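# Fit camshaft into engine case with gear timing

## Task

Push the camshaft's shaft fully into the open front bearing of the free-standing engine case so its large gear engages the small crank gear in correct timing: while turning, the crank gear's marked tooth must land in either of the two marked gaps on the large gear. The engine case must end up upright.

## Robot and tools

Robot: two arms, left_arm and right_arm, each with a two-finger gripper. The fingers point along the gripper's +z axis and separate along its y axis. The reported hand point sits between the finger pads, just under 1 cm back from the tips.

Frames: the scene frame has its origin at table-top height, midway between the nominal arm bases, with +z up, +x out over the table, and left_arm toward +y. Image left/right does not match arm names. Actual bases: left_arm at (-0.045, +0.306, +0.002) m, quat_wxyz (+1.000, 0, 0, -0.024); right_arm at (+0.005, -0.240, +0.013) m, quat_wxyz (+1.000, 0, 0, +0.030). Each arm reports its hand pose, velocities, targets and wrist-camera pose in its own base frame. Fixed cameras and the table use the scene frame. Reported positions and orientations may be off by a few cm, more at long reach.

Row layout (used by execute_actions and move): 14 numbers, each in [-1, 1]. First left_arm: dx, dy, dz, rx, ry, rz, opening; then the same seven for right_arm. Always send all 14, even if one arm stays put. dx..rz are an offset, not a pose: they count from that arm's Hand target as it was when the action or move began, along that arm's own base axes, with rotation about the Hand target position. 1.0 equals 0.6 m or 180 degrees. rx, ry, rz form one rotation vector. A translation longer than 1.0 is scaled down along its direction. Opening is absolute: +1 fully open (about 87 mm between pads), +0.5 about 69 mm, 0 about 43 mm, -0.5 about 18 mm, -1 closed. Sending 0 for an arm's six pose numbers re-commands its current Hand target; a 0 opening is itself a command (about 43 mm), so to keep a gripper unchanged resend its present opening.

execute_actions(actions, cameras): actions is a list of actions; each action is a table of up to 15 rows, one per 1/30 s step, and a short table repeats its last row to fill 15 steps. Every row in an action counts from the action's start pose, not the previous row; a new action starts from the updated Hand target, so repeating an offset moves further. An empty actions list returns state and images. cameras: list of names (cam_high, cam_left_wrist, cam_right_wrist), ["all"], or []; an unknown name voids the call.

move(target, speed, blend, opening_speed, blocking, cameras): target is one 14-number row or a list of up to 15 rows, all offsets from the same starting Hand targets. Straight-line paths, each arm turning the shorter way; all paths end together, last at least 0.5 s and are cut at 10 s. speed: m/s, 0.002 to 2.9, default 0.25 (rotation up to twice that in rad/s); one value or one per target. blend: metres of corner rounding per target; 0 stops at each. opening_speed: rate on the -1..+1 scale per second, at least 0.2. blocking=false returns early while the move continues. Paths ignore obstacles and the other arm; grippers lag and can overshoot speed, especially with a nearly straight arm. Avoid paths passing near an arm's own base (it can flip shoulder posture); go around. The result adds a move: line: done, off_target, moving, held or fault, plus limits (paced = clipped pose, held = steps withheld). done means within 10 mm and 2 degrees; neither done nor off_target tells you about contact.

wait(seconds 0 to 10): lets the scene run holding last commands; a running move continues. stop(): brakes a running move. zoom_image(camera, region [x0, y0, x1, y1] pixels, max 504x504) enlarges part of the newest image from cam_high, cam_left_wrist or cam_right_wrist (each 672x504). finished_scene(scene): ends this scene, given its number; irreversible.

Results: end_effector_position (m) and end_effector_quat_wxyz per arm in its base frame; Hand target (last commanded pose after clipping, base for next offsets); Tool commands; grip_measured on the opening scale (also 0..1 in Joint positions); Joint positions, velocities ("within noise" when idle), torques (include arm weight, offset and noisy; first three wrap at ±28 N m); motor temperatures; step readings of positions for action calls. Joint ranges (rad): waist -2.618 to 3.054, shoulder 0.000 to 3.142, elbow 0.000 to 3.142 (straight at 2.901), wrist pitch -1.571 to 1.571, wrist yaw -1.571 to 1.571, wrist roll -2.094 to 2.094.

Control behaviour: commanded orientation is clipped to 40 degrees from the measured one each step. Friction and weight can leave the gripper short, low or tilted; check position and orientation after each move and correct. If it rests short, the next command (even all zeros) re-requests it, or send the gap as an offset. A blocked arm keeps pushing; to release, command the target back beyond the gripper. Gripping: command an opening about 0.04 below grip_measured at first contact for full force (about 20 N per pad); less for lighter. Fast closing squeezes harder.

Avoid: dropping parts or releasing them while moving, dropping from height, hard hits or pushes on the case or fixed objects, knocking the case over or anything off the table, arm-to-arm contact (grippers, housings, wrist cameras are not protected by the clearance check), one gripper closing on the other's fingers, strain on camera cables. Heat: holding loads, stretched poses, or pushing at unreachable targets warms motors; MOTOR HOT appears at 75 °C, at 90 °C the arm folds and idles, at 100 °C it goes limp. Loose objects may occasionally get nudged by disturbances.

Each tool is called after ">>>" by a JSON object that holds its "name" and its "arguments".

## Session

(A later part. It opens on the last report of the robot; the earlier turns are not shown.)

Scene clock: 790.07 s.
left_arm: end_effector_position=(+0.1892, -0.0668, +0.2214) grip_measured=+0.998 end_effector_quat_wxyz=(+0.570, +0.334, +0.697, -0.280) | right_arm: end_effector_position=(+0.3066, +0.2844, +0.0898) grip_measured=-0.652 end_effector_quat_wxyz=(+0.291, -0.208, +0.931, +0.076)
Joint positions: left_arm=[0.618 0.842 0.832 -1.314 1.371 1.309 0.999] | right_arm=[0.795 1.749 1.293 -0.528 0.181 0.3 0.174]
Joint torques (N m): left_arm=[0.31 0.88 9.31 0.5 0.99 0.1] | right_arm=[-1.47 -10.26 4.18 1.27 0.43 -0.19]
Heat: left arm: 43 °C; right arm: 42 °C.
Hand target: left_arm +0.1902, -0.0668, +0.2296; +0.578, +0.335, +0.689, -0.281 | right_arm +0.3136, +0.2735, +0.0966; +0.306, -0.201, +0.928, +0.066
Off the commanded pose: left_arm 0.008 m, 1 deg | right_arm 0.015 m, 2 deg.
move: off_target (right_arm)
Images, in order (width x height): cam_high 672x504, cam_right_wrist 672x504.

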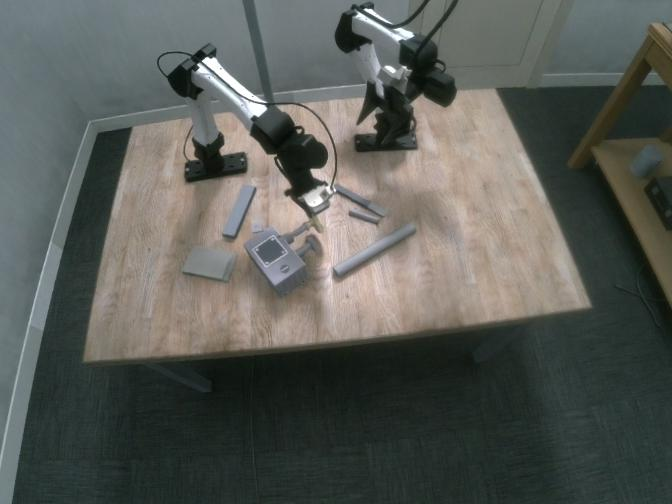

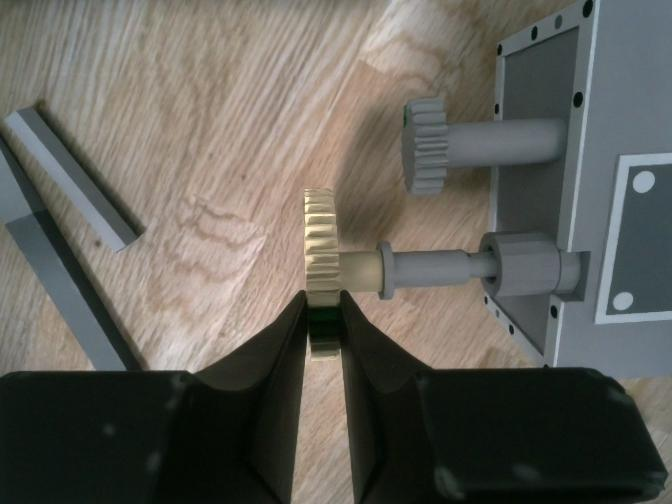

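>>> {"name": "move", "arguments": {"target": [[0,0,0,0,0,0,1,-0.0008,-0.0077,-0.0025,0.021,-0.0453,0,-0.76],[0,0,0,0,0,0,1,0.0092,-0.0103,0.0025,-0.021,0.0453,0,-0.76],[0,0,0,0,0,0,1,0.0048,-0.0197,-0.0025,0.021,-0.0453,0,-0.76],[0,0,0,0,0,0,1,0.0084,-0.018,0,0,0,0,-0.76]], "speed": 0.15, "cameras": ["cam_high","cam_right_wrist"]}}

>>> {"name": "zoom_image", "arguments": {"camera": "cam_right_wrist", "region": [390, 190, 650, 340]}}

>>> {"name": "zoom_image", "arguments": {"camera": "cam_high", "region": [275, 222, 325, 258]}}

Scene clock: 813.63 s.
left_arm: end_effector_position=(+0.1892, -0.0668, +0.2214) grip_measured=+0.998 end_effector_quat_wxyz=(+0.570, +0.334, +0.697, -0.280) | right_arm: end_effector_position=(+0.3118, +0.2709, +0.0878) grip_measured=-0.659 end_effector_quat_wxyz=(+0.304, -0.213, +0.925, +0.081)
Joint positions: left_arm=[0.618 0.842 0.832 -1.314 1.371 1.309 0.999] | right_arm=[0.758 1.707 1.221 -0.463 0.16 0.254 0.17]
Joint torques (N m): left_arm=[0.31 0.88 9.31 0.5 0.99 0.1] | right_arm=[-1.14 -7.58 7.92 0.86 0.43 -0.03]
Heat: left arm: 43 °C; right arm: 41 °C.
Hand target: left_arm +0.1902, -0.0668, +0.2296; +0.578, +0.335, +0.689, -0.281 | right_arm +0.3188, +0.2627, +0.0965; +0.306, -0.201, +0.928, +0.066
Off the commanded pose: left_arm 0.008 m, 1 deg | right_arm 0.014 m, 2 deg.
move: off_target (right_arm)
Images, in order (width x height): cam_high 672x504, cam_right_wrist 672x504.

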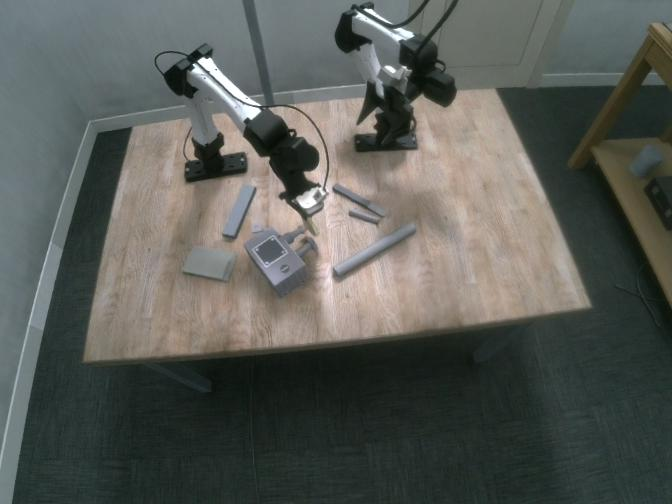

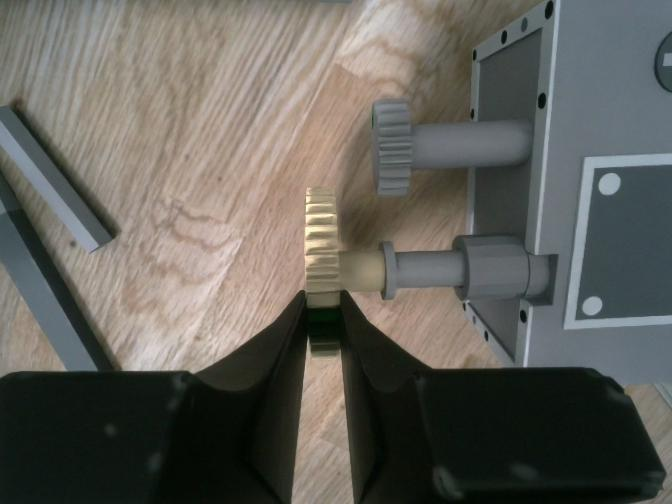

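Scaled by 1.938 from the camera's 672x504 image, which has a finer 960x720 frame.

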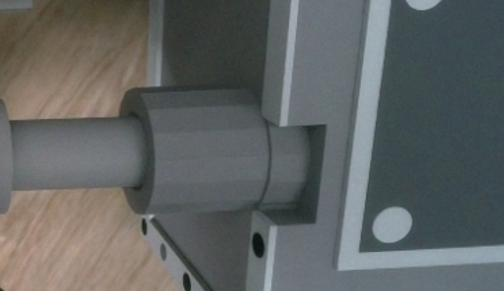

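Scaled by 10.080 from the camera's 672x504 image, which has a finer 960x720 frame.

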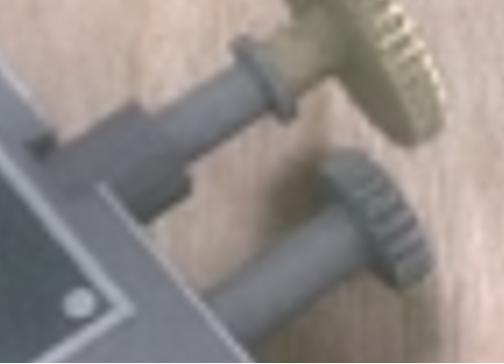

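>>> {"name": "wait", "arguments": {"seconds": 0.1, "cameras": ["cam_left_wrist"]}}

>>> {"name": "zoom_image", "arguments": {"camera": "cam_left_wrist", "region": [190, 50, 390, 210]}}

Scene clock: 819.93 s.
left_arm: end_effector_position=(+0.1892, -0.0668, +0.2214) grip_measured=+0.998 end_effector_quat_wxyz=(+0.570, +0.334, +0.697, -0.280) | right_arm: end_effector_position=(+0.3118, +0.2708, +0.0878) grip_measured=-0.659 end_effector_quat_wxyz=(+0.303, -0.213, +0.925, +0.081)
Joint positions: left_arm=[0.618 0.842 0.832 -1.314 1.371 1.309 0.999] | right_arm=[0.758 1.707 1.221 -0.463 0.16 0.254 0.17]
Joint torques (N m): left_arm=[0.31 0.88 9.31 0.5 0.99 0.1] | right_arm=[-1.17 -7.6 7.95 0.84 0.44 -0.02]
Heat: left arm: 43 °C; right arm: 40 °C.
Hand target: left_arm +0.1902, -0.0668, +0.2296; +0.578, +0.335, +0.689, -0.281 | right_arm +0.3187, +0.2627, +0.0965; +0.306, -0.201, +0.928, +0.066
Tool commands: left_gripper/opening=+1.0 right_gripper/opening=-0.76
Off the commanded pose: left_arm 0.008 m, 1 deg | right_arm 0.014 m, 2 deg.
wait: 0.10 s; at rest from the start
Images, in order (width x height): cam_left_wrist 672x504.

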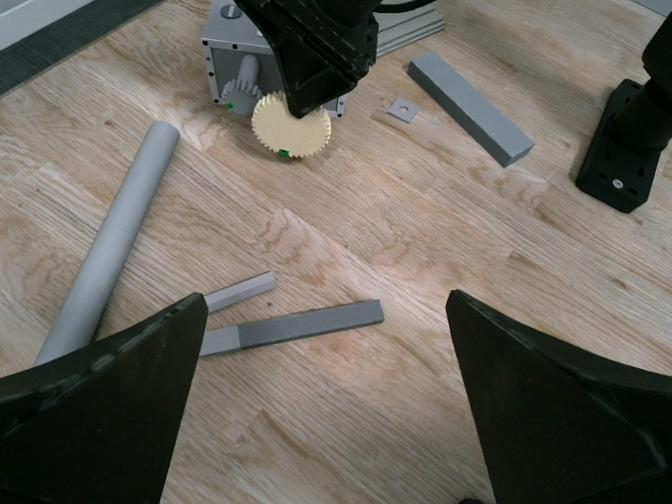

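Scaled by 2.520 from the camera's 672x504 image, which has a finer 960x720 frame.

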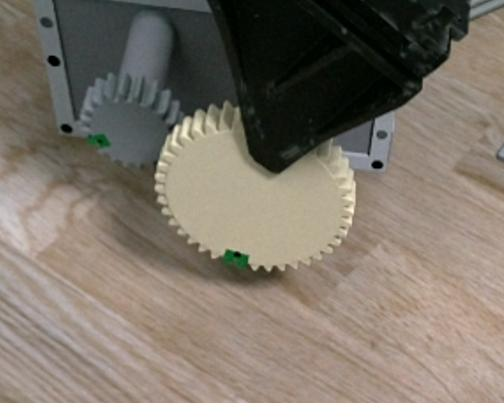

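>>> {"name": "zoom_image", "arguments": {"camera": "cam_left_wrist", "region": [240, 85, 340, 165]}}

>>> {"name": "zoom_image", "arguments": {"camera": "cam_left_wrist", "region": [210, 70, 280, 125]}}

Scaled by 5.040 from the camera's 672x504 image, which has a finer 960x720 frame.

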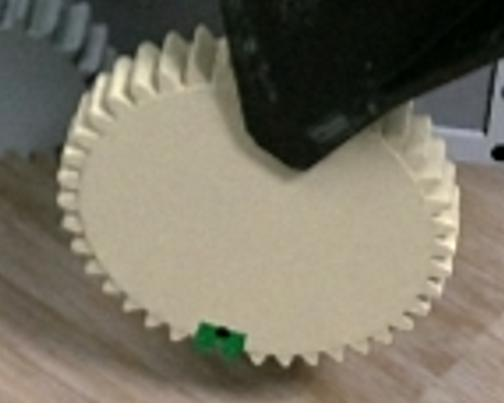

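Scaled by 7.200 from the camera's 672x504 image, which has a finer 960x720 frame.

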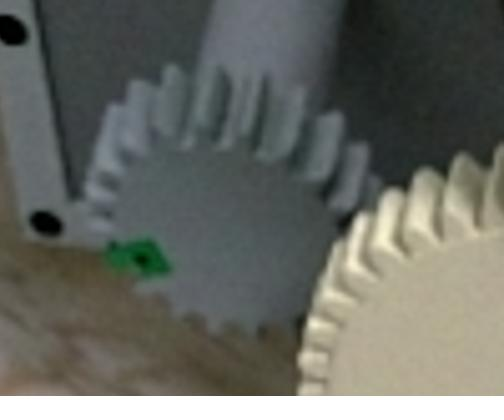

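>>> {"name": "move", "arguments": {"target": [0.213,-0.142,-0.249,-0.0819,-0.0575,-0.0339,1,0,0,0,0,0,0,-0.76], "speed": 0.2, "cameras": ["all"]}}

Scene clock: 875.47 s.
left_arm: end_effector_position=(+0.3181, -0.1509, +0.0790) grip_measured=+0.999 end_effector_quat_wxyz=(+0.609, +0.345, +0.621, -0.353) | right_arm: end_effector_position=(+0.3118, +0.2708, +0.0878) grip_measured=-0.659 end_effector_quat_wxyz=(+0.303, -0.213, +0.925, +0.081)
Joint positions: left_arm=[-0.001 1.844 0.288 1.537 1.03 -0.003 0.999] | right_arm=[0.758 1.707 1.221 -0.463 0.16 0.254 0.17]
Joint torques (N m): left_arm=[-0.91 -3.9 3.11 2.41 -0.09 -0.11] | right_arm=[-1.14 -7.56 7.97 0.84 0.44 -0.02]
Motor temperatures (°C): left_arm=[23 24 43 27 28 25 24] | right_arm=[25 37 45 34 27 26 29]
Heat: left arm: 43 °C; right arm: 45 °C.
Hand target: left_arm +0.3180, -0.1519, +0.0802; +0.660, +0.318, +0.574, -0.366 | right_arm +0.3187, +0.2627, +0.0965; +0.306, -0.201, +0.928, +0.066
Off the commanded pose: left_arm 0.002 m, 9 deg | right_arm 0.014 m, 2 deg.
joint sent to its limit (left arm) — joint 4 (wrist pitch), upper limit. The joint targets are off in orientation, not in position.
move: off_target (left_arm, right_arm)

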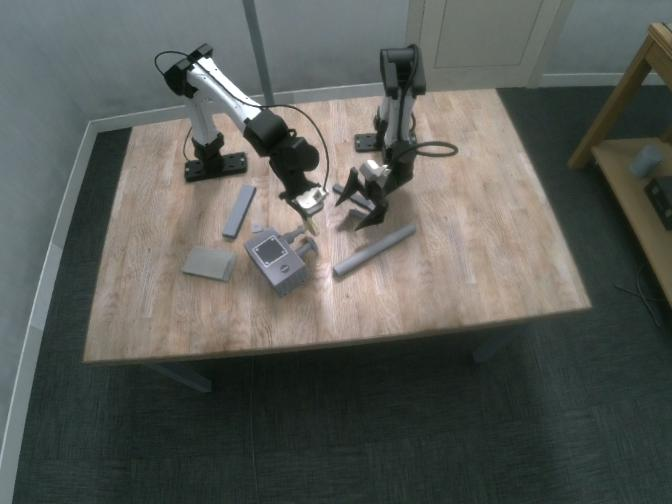

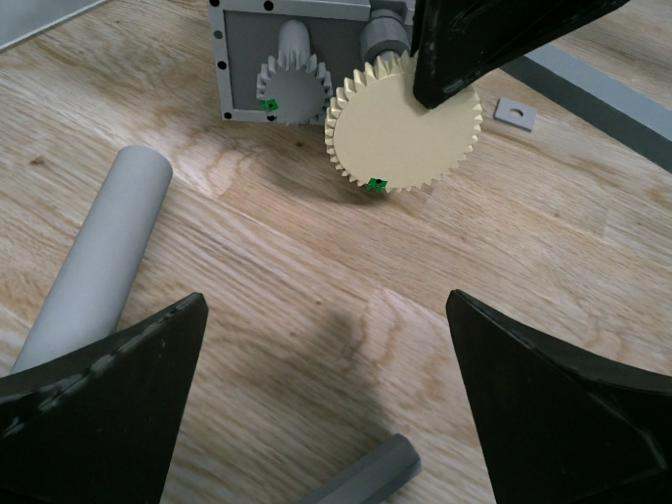

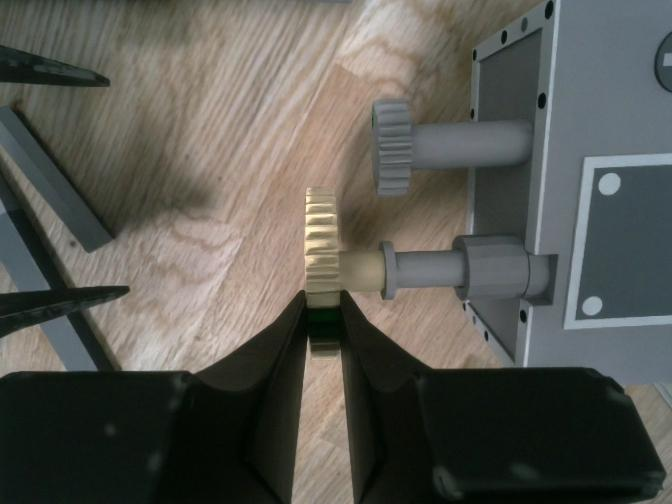

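>>> {"name": "zoom_image", "arguments": {"camera": "cam_left_wrist", "region": [245, 40, 345, 130]}}

>>> {"name": "zoom_image", "arguments": {"camera": "cam_left_wrist", "region": [315, 45, 495, 205]}}

>>> {"name": "zoom_image", "arguments": {"camera": "cam_left_wrist", "region": [200, 0, 500, 210]}}

Scaled by 5.040 from the camera's 672x504 image, which has a finer 960x720 frame.

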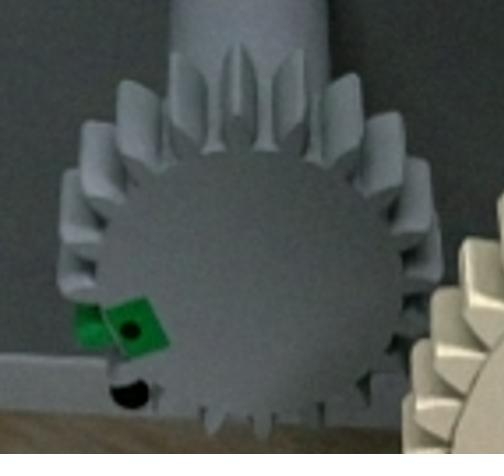

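Scaled by 2.800 from the camera's 672x504 image, which has a finer 960x720 frame.

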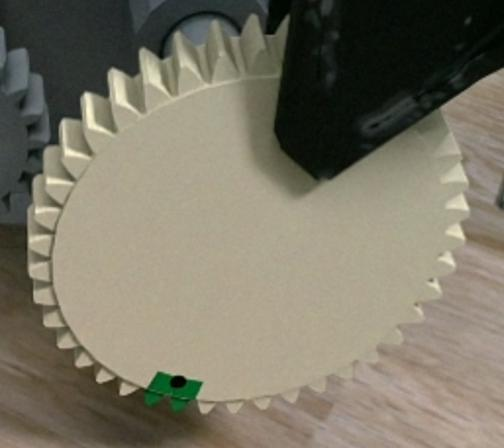

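Scaled by 1.680 from the camera's 672x504 image, which has a finer 960x720 frame.

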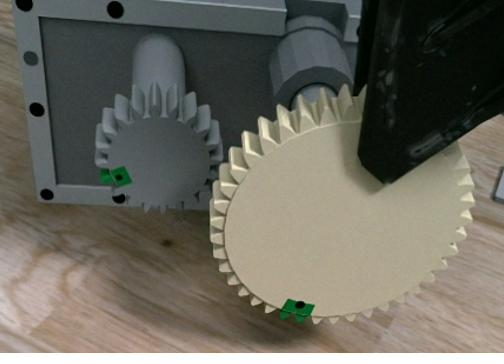

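>>> {"name": "zoom_image", "arguments": {"camera": "cam_left_wrist", "region": [252, 45, 340, 130]}}

>>> {"name": "zoom_image", "arguments": {"camera": "cam_left_wrist", "region": [252, 80, 302, 130]}}

Scaled by 5.727 from the camera's 672x504 image, which has a finer 960x720 frame.

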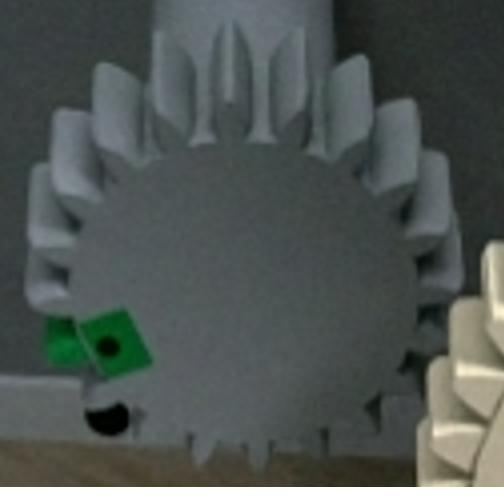

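Scaled by 10.080 from the camera's 672x504 image, which has a finer 960x720 frame.

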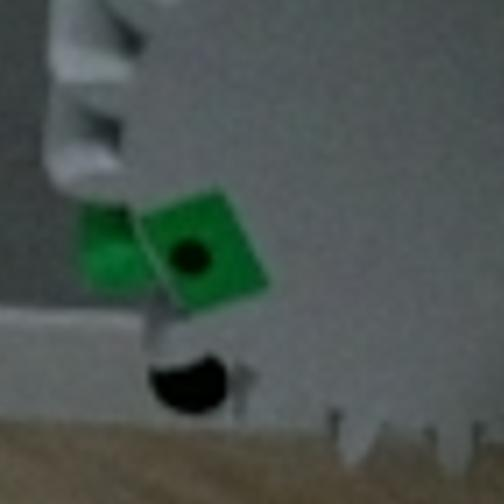

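>>> {"name": "move", "arguments": {"target": [[0,0,0,0,0,0,1,0.0038,-0.0037,0.0012,-0.010,0.021,0,-0.76],[0,0,0,0,0,0,1,0.0035,-0.0093,-0.0005,0.0043,-0.009,0,-0.76],[0,0,0,0,0,0,1,0.0104,-0.0116,0.0029,-0.0243,0.051,0,-0.76],[0,0,0,0,0,0,1,0.008,-0.0127,0.0012,-0.010,0.021,0,-0.76]], "speed": 0.12, "cameras": ["all"]}}

>>> {"name": "zoom_image", "arguments": {"camera": "cam_left_wrist", "region": [230, 20, 430, 180]}}

Scene clock: 970.23 s.
left_arm: end_effector_position=(+0.3182, -0.1508, +0.0790) grip_measured=+0.999 end_effector_quat_wxyz=(+0.609, +0.344, +0.622, -0.353) | right_arm: end_effector_position=(+0.3147, +0.2695, +0.0874) grip_measured=-0.660 end_effector_quat_wxyz=(+0.246, -0.218, +0.941, +0.084)
Joint positions: left_arm=[-0.001 1.844 0.288 1.537 1.029 -0.003 0.999] | right_arm=[0.719 1.79 1.363 -0.624 0.082 0.242 0.17]
Joint torques (N m): left_arm=[-0.92 -3.9 3.1 2.41 -0.08 -0.11] | right_arm=[-0.77 -11.33 4.25 1.14 0.88 -0.06]
Motor temperatures (°C): left_arm=[23 26 37 44 27 25 24] | right_arm=[25 37 46 34 27 26 30]
Heat: left arm: 44 °C; right arm: 46 °C.
Hand target: left_arm +0.3179, -0.1519, +0.0802; +0.660, +0.319, +0.574, -0.366 | right_arm +0.3235, +0.2551, +0.0973; +0.272, -0.203, +0.939, +0.058
Off the commanded pose: left_arm 0.002 m, 9 deg | right_arm 0.020 m, 5 deg.
joint sent to its limit (left arm) — joint 4 (wrist pitch), upper limit. The joint targets are off in orientation, not in position.
move: off_target (left_arm, right_arm)

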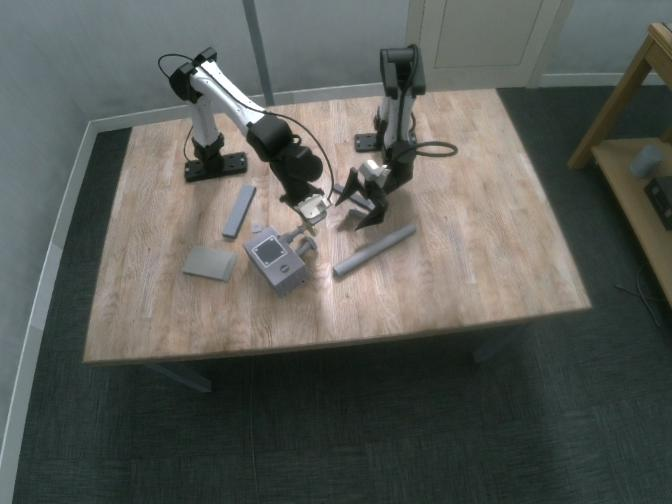

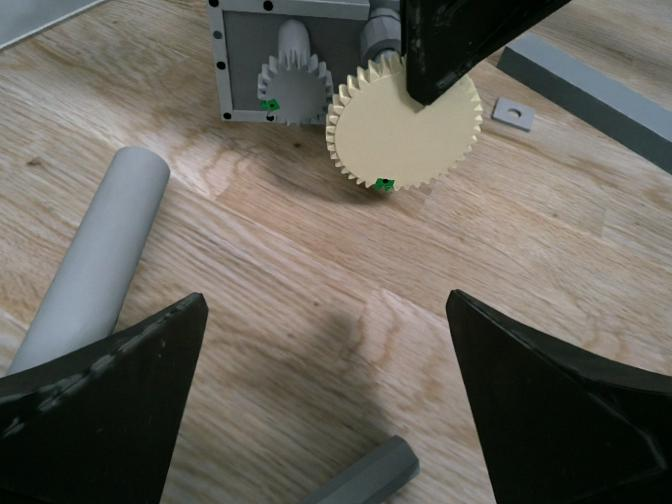

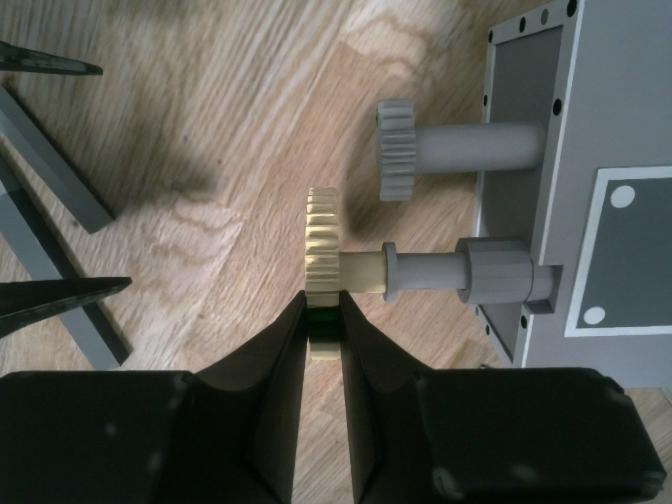

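Scaled by 2.520 from the camera's 672x504 image, which has a finer 960x720 frame.

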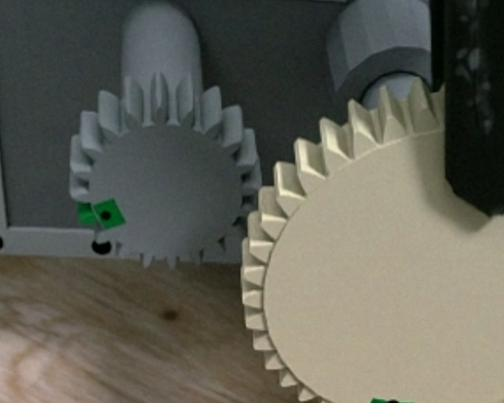

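>>> {"name": "move", "arguments": {"target": [[0,0,0,0,0,0,1,-0.0008,-0.0077,-0.0025,0.021,-0.0453,0,-0.76],[0,0,0,0,0,0,1,0.0092,-0.0103,0.0025,-0.021,0.0453,0,-0.76],[0,0,0,0,0,0,1,0.0034,-0.0168,-0.0025,0.021,-0.0453,0,-0.76],[0,0,0,0,0,0,1,0.007,-0.0151,0,0,0,0,-0.76]], "speed": 0.15, "cameras": ["cam_left_wrist","cam_right_wrist"]}}

>>> {"name": "zoom_image", "arguments": {"camera": "cam_left_wrist", "region": [230, 20, 500, 210]}}

Scene clock: 991.67 s.
left_arm: end_effector_position=(+0.3182, -0.1508, +0.0790) grip_measured=+0.999 end_effector_quat_wxyz=(+0.609, +0.344, +0.622, -0.353) | right_arm: end_effector_position=(+0.3073, +0.2594, +0.0860) grip_measured=-0.659 end_effector_quat_wxyz=(+0.250, -0.226, +0.938, +0.086)
Joint positions: left_arm=[-0.001 1.844 0.288 1.537 1.029 -0.003 0.999] | right_arm=[0.711 1.739 1.292 -0.594 0.073 0.217 0.17]
Joint torques (N m): left_arm=[-0.92 -3.92 3.08 2.41 -0.08 -0.11] | right_arm=[-2.5 -7.5 8.2 0.96 0.82 -0.05]
Heat: left arm: 46 °C; right arm: 43 °C.
Hand target: left_arm +0.3179, -0.1519, +0.0802; +0.660, +0.319, +0.574, -0.366 | right_arm +0.3277, +0.2461, +0.0973; +0.272, -0.204, +0.939, +0.058
Off the commanded pose: left_arm 0.002 m, 9 deg | right_arm 0.027 m, 5 deg.
joint sent to its limit (left arm) — joint 4 (wrist pitch), upper limit. The joint targets are off in orientation, not in position.
move: off_target (left_arm, right_arm)
Images, in order (width x height): cam_left_wrist 672x504, cam_right_wrist 672x504.

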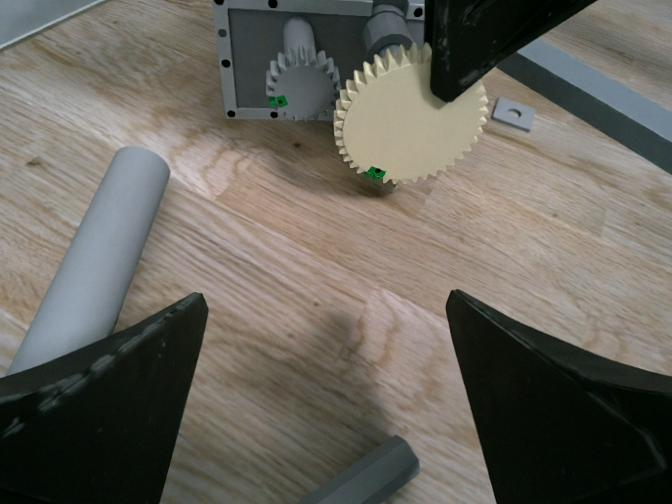

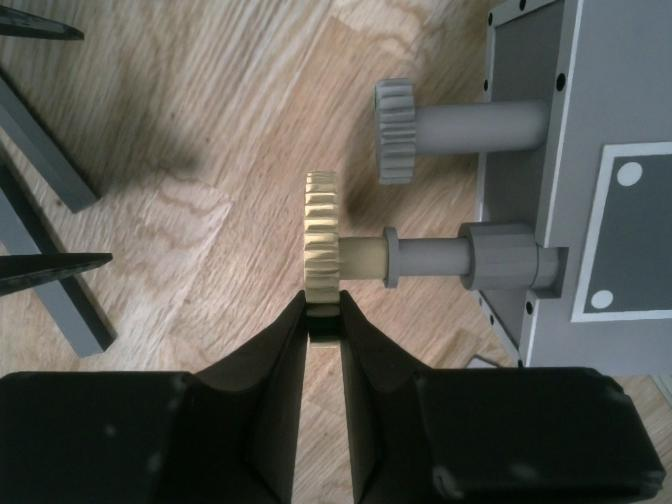

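Scaled by 1.867 from the camera's 672x504 image, which has a finer 960x720 frame.

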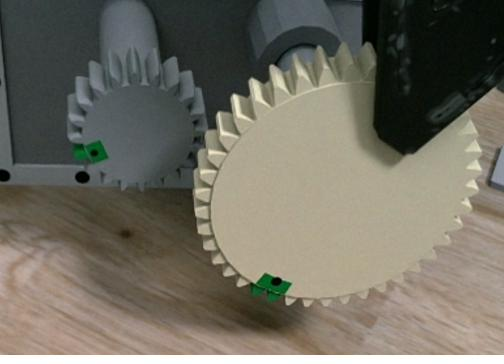

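>>> {"name": "move", "arguments": {"target": [[0,0,0,0,0,0,1,0.002,0.002,0,-0.015,-0.007,-0.011,-0.76],[0,0,0,0,0,0,1,0.002,-0.008,-0.001,-0.005,-0.027,-0.011,-0.76],[0,0,0,0,0,0,1,0.008,-0.009,0.001,-0.025,0.013,-0.011,-0.76],[0,0,0,0,0,0,1,0.006,-0.01,0,-0.015,-0.007,-0.011,-0.76]], "speed": 0.12, "cameras": ["all"]}}

>>> {"name": "zoom_image", "arguments": {"camera": "cam_right_wrist", "region": [290, 160, 650, 340]}}

>>> {"name": "zoom_image", "arguments": {"camera": "cam_high", "region": [275, 222, 325, 258]}}

Scene clock: 1017.70 s.
left_arm: end_effector_position=(+0.3182, -0.1508, +0.0790) grip_measured=+0.999 end_effector_quat_wxyz=(+0.609, +0.344, +0.622, -0.353) | right_arm: end_effector_position=(+0.3100, +0.2602, +0.0853) grip_measured=-0.659 end_effector_quat_wxyz=(+0.233, -0.218, +0.945, +0.068)
Joint positions: left_arm=[-0.001 1.844 0.288 1.537 1.029 -0.003 0.999] | right_arm=[0.716 1.787 1.363 -0.665 0.097 0.239 0.17]
Joint torques (N m): left_arm=[-0.92 -3.92 3.08 2.41 -0.09 -0.11] | right_arm=[-2.04 -11.12 4.37 1.28 1.31 -0.11]
Heat: left arm: 47 °C; right arm: 43 °C.
Hand target: left_arm +0.3179, -0.1519, +0.0802; +0.660, +0.319, +0.574, -0.366 | right_arm +0.3313, +0.2401, +0.0974; +0.279, -0.194, +0.940, +0.029
Off the commanded pose: left_arm 0.002 m, 9 deg | right_arm 0.032 m, 7 deg.
joint sent to its limit (left arm) — joint 4 (wrist pitch), upper limit. The joint targets are off in orientation, not in position.
move: off_target (left_arm, right_arm)

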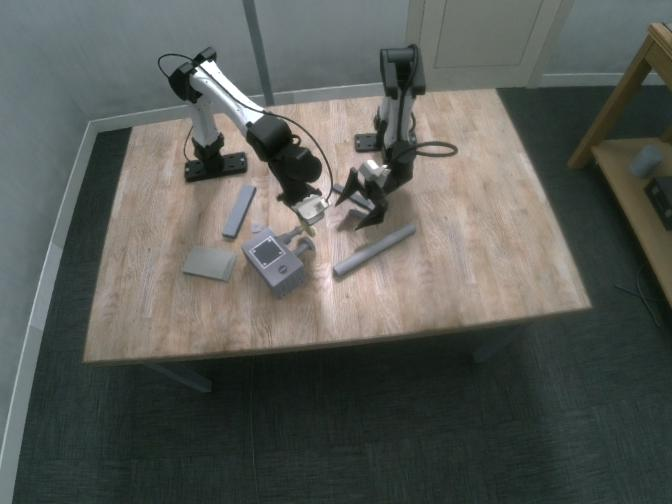

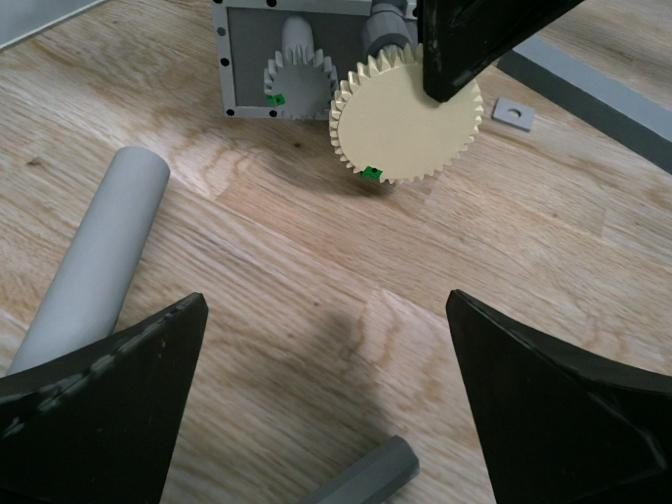

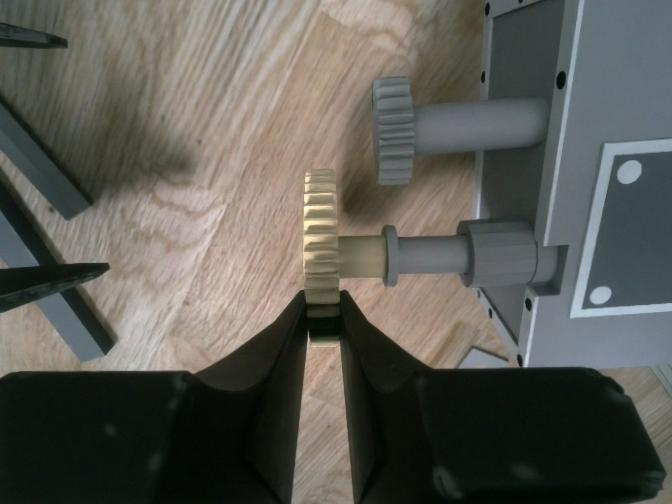

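Scaled by 1.400 from the camera's 672x504 image, which has a finer 960x720 frame.

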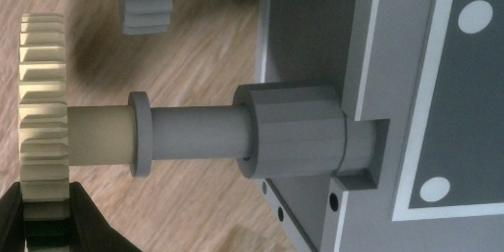

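Scaled by 10.080 from the camera's 672x504 image, which has a finer 960x720 frame.

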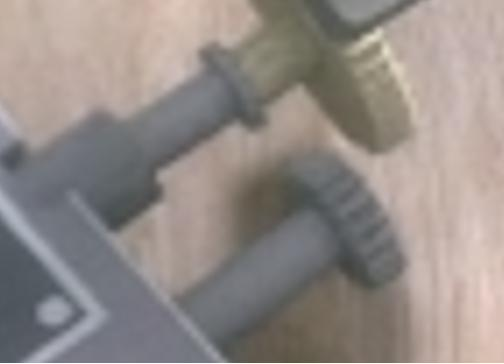

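>>> {"name": "move", "arguments": {"target": [[0,0,0,0,0,0,1,-0.0036,-0.0017,-0.0025,0.021,-0.0453,0,-0.68],[0,0,0,0,0,0,1,0.0036,0.0017,0.0025,-0.021,0.0453,0,-0.68],[0,0,0,0,0,0,1,-0.0036,-0.0017,-0.0025,0.021,-0.0453,0,-0.68],[0,0,0,0,0,0,1,0.0036,0.0017,0.0025,-0.021,0.0453,0,-0.68],[0,0,0,0,0,0,1,0,0,0,0,0,0,-0.7]], "speed": 0.2, "cameras": ["all"]}}

>>> {"name": "zoom_image", "arguments": {"camera": "cam_right_wrist", "region": [290, 160, 650, 340]}}

>>> {"name": "zoom_image", "arguments": {"camera": "cam_high", "region": [275, 222, 325, 258]}}

Scene clock: 1068.03 s.
left_arm: end_effector_position=(+0.3182, -0.1508, +0.0790) grip_measured=+0.999 end_effector_quat_wxyz=(+0.609, +0.344, +0.622, -0.353) | right_arm: end_effector_position=(+0.3138, +0.2587, +0.0865) grip_measured=-0.659 end_effector_quat_wxyz=(+0.237, -0.213, +0.945, +0.069)
Joint positions: left_arm=[-0.001 1.844 0.288 1.537 1.029 -0.003 0.999] | right_arm=[0.707 1.787 1.365 -0.658 0.097 0.239 0.171]
Joint torques (N m): left_arm=[-0.91 -3.92 3.08 2.41 -0.09 -0.11] | right_arm=[-1.24 -11.03 4.27 1.25 1.31 -0.12]
Motor temperatures (°C): left_arm=[23 26 34 50 27 25 24] | right_arm=[25 39 41 35 29 26 30]
Heat: left arm: 50 °C; right arm: 41 °C.
Hand target: left_arm +0.3179, -0.1519, +0.0802; +0.660, +0.319, +0.574, -0.366 | right_arm +0.3314, +0.2401, +0.0974; +0.279, -0.194, +0.940, +0.029
Off the commanded pose: left_arm 0.002 m, 9 deg | right_arm 0.028 m, 7 deg.
joint sent to its limit (left arm) — joint 4 (wrist pitch), upper limit. The joint targets are off in orientation, not in position.
move: off_target (left_arm, right_arm); target 5's new opening was sent with right_arm's hand 0.028 m and 7 deg from that target

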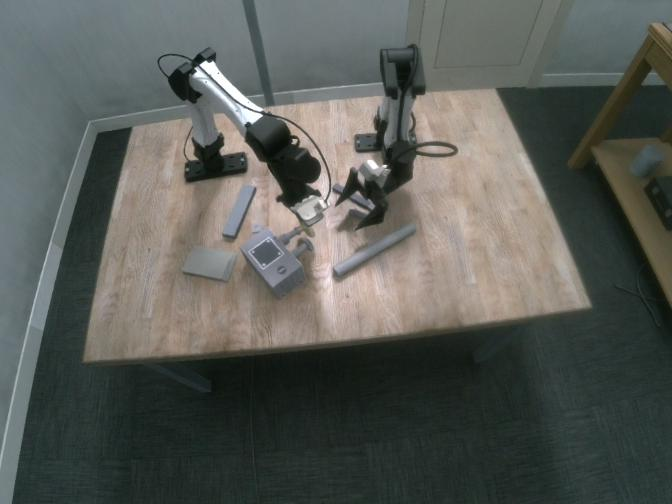

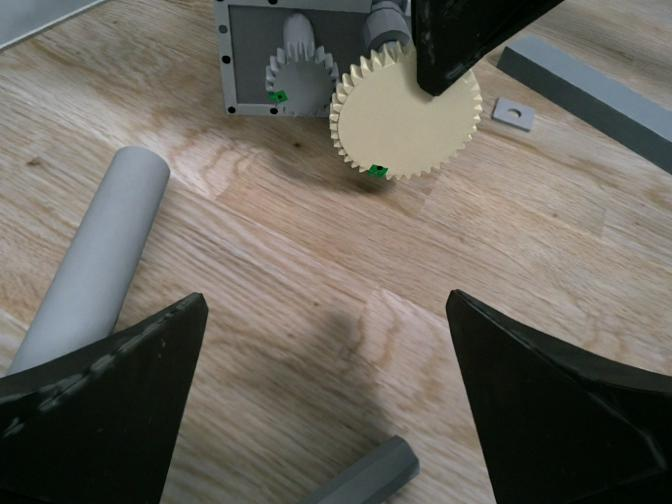

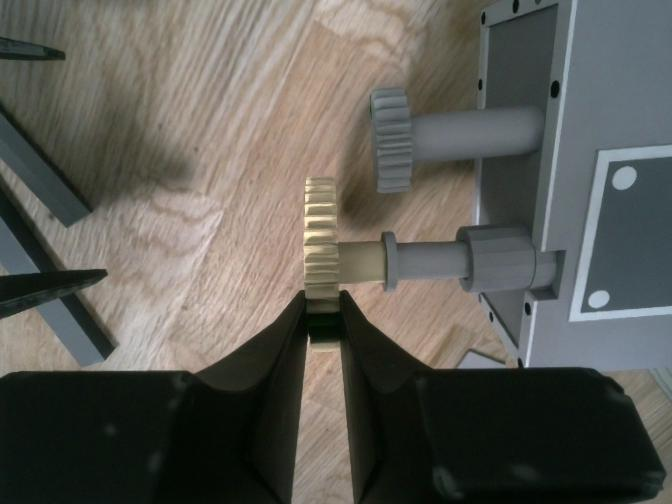

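Scaled by 1.400 from the camera's 672x504 image, which has a finer 960x720 frame.

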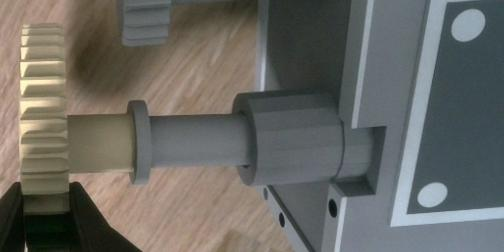

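Scaled by 10.080 from the camera's 672x504 image, which has a finer 960x720 frame.

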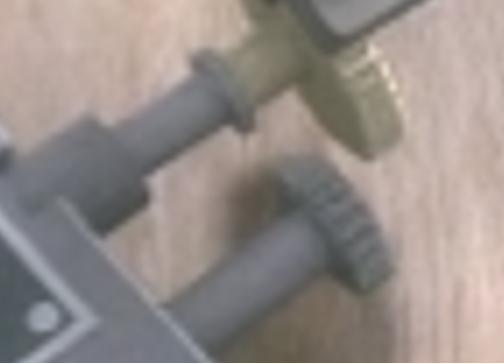

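>>> {"name": "move", "arguments": {"target": [[0,0,0,0,0,0,1,-0.0036,-0.0037,-0.0025,0.021,-0.0453,0,-0.8],[0,0,0,0,0,0,1,0.0056,-0.0023,0.0025,-0.021,0.0453,0,-0.8],[0,0,0,0,0,0,1,-0.0016,-0.0057,-0.0025,0.021,-0.0453,0,-0.8],[0,0,0,0,0,0,1,0.002,-0.004,0,0,0,0,-0.8]], "speed": 0.06, "cameras": ["all"]}}

>>> {"name": "zoom_image", "arguments": {"camera": "cam_right_wrist", "region": [290, 160, 650, 340]}}

>>> {"name": "zoom_image", "arguments": {"camera": "cam_high", "region": [275, 222, 325, 258]}}

Scene clock: 1120.33 s.
left_arm: end_effector_position=(+0.3182, -0.1508, +0.0790) grip_measured=+0.999 end_effector_quat_wxyz=(+0.609, +0.344, +0.622, -0.353) | right_arm: end_effector_position=(+0.3121, +0.2566, +0.0865) grip_measured=-0.659 end_effector_quat_wxyz=(+0.257, -0.215, +0.940, +0.069)
Joint positions: left_arm=[-0.001 1.844 0.288 1.537 1.029 -0.003 0.999] | right_arm=[0.715 1.747 1.304 -0.6 0.116 0.234 0.171]
Joint torques (N m): left_arm=[-0.92 -3.92 3.08 2.41 -0.09 -0.11] | right_arm=[-2.58 -7.65 8.05 0.87 1.05 -0.15]
Heat: left arm: 52 °C; right arm: 40 °C.
Hand target: left_arm +0.3179, -0.1519, +0.0802; +0.660, +0.319, +0.574, -0.366 | right_arm +0.3325, +0.2376, +0.0973; +0.279, -0.194, +0.940, +0.029
Off the commanded pose: left_arm 0.002 m, 9 deg | right_arm 0.030 m, 6 deg.
joint sent to its limit (left arm) — joint 4 (wrist pitch), upper limit. The joint targets are off in orientation, not in position.
move: off_target (left_arm, right_arm)

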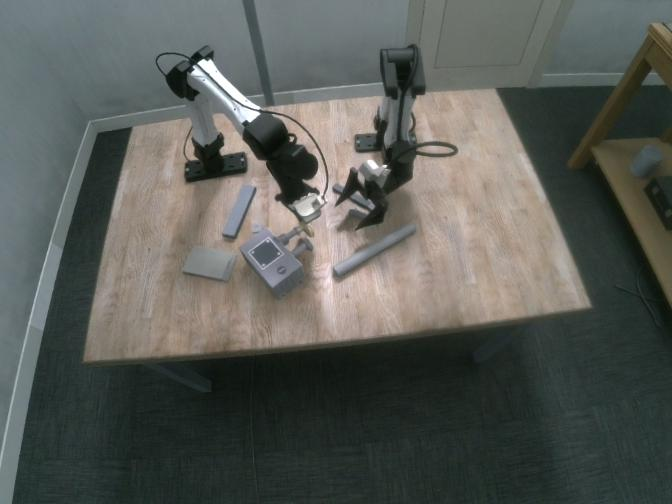

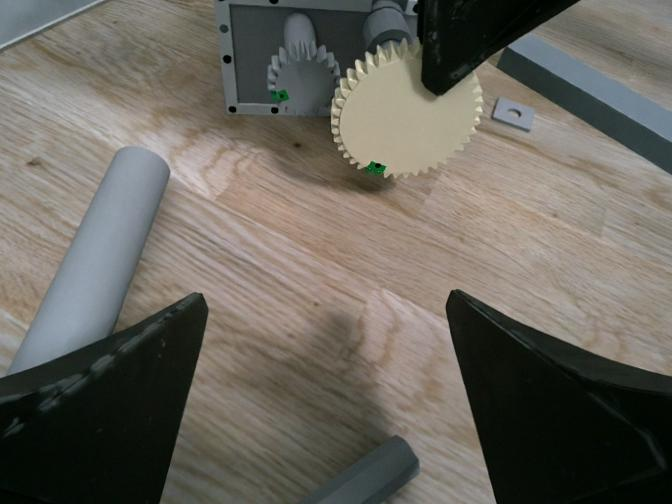

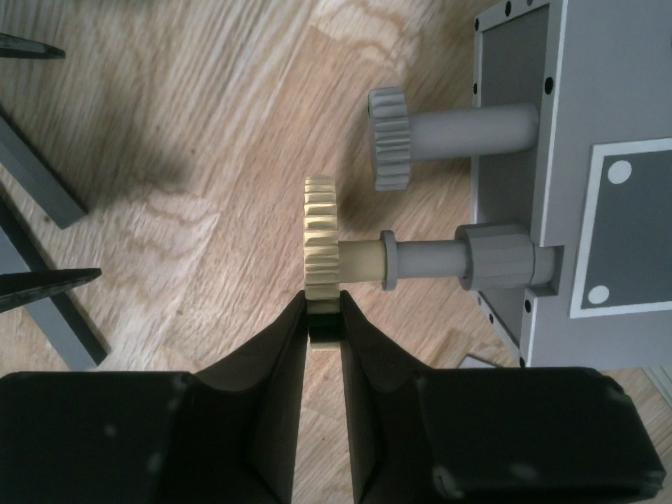

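Scaled by 1.400 from the camera's 672x504 image, which has a finer 960x720 frame.

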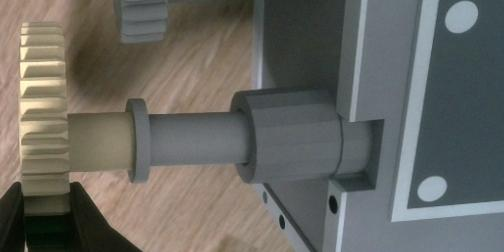

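Scaled by 10.080 from the camera's 672x504 image, which has a finer 960x720 frame.

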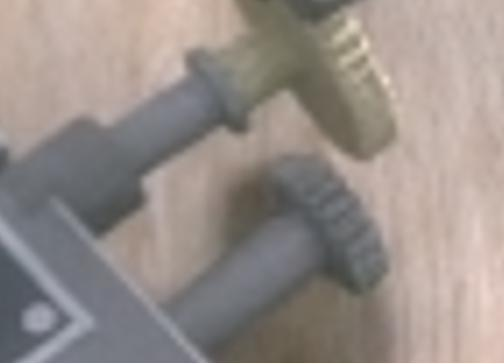

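>>> {"name": "zoom_image", "arguments": {"camera": "cam_left_wrist", "region": [340, 0, 430, 60]}}

>>> {"name": "zoom_image", "arguments": {"camera": "cam_right_wrist", "region": [420, 200, 520, 310]}}

Scaled by 5.600 from the camera's 672x504 image, which has a finer 960x720 frame.

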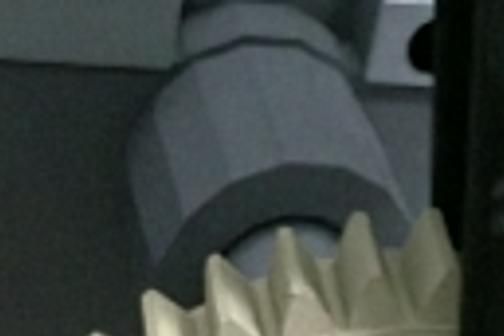

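Scaled by 4.582 from the camera's 672x504 image, which has a finer 960x720 frame.

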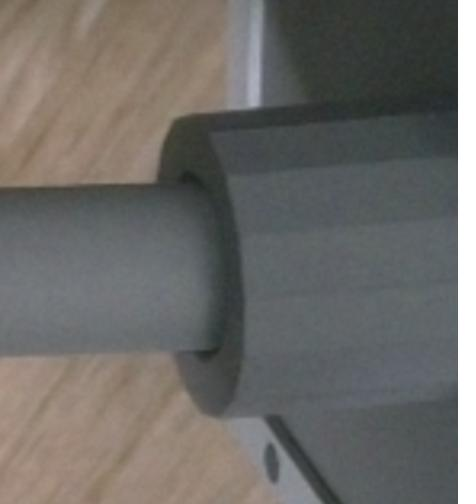

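>>> {"name": "move", "arguments": {"target": [[0,0,0,0,0,0,1,-0.009,0.02,0,0,0,0,-0.8],[0,0,0,0,0,0,1,-0.009,0.02,0,0,0,0,-0.35]], "speed": 0.06, "opening_speed": 0.6, "cameras": ["all"]}}

>>> {"name": "zoom_image", "arguments": {"camera": "cam_right_wrist", "region": [290, 160, 590, 340]}}

>>> {"name": "zoom_image", "arguments": {"camera": "cam_left_wrist", "region": [240, 0, 500, 200]}}

Scene clock: 1163.47 s.
left_arm: end_effector_position=(+0.3182, -0.1508, +0.0790) grip_measured=+0.999 end_effector_quat_wxyz=(+0.609, +0.344, +0.622, -0.353) | right_arm: end_effector_position=(+0.3143, +0.2519, +0.0862) grip_measured=-0.350 end_effector_quat_wxyz=(+0.258, -0.203, +0.943, +0.043)
Joint positions: left_arm=[-0.001 1.844 0.288 1.537 1.029 -0.003 0.999] | right_arm=[0.724 1.762 1.326 -0.631 0.172 0.255 0.325]
Joint torques (N m): left_arm=[-0.92 -3.92 3.1 2.41 -0.09 -0.11] | right_arm=[-0.31 -7.53 7.91 1.02 0.67 -0.06]
Heat: left arm: 54 °C; right arm: 43 °C.
Hand target: left_arm +0.3179, -0.1519, +0.0802; +0.660, +0.319, +0.574, -0.366 | right_arm +0.3270, +0.2496, +0.0972; +0.278, -0.194, +0.940, +0.029
Off the commanded pose: left_arm 0.002 m, 9 deg | right_arm 0.017 m, 3 deg.
joint sent to its limit (left arm) — joint 4 (wrist pitch), upper limit. The joint targets are off in orientation, not in position.
move: off_target (left_arm, right_arm); target 2's new opening was sent with right_arm's hand 0.020 m and 5 deg from that target

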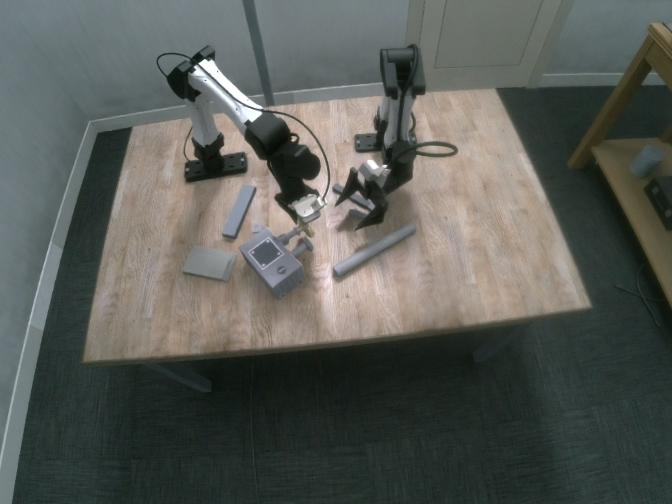

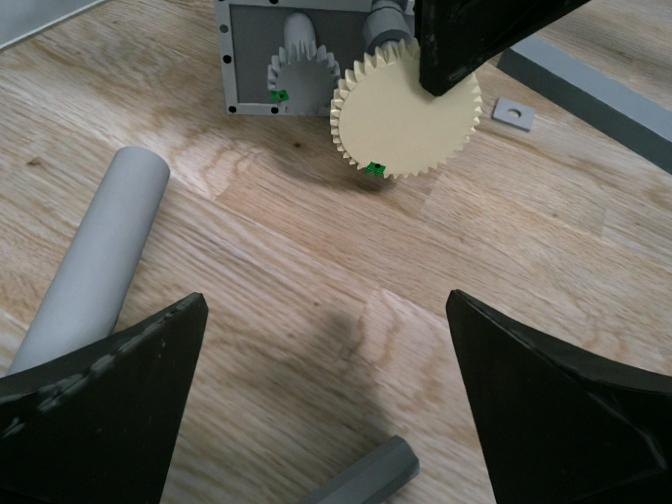

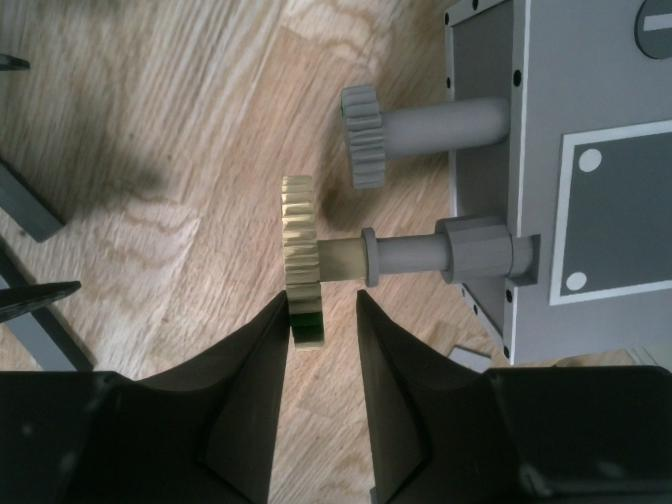

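Scaled by 1.680 from the camera's 672x504 image, which has a finer 960x720 frame.

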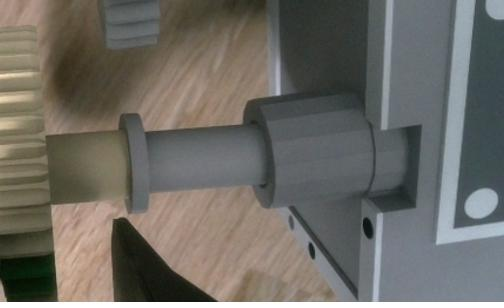

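Scaled by 1.938 from the camera's 672x504 image, which has a finer 960x720 frame.

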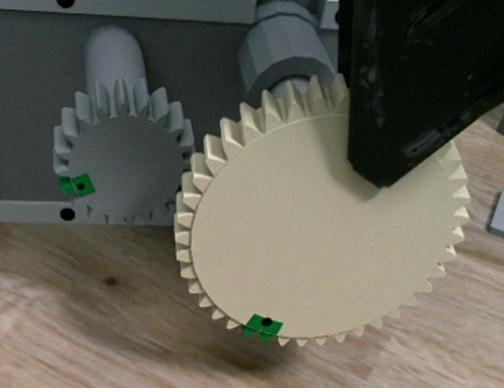

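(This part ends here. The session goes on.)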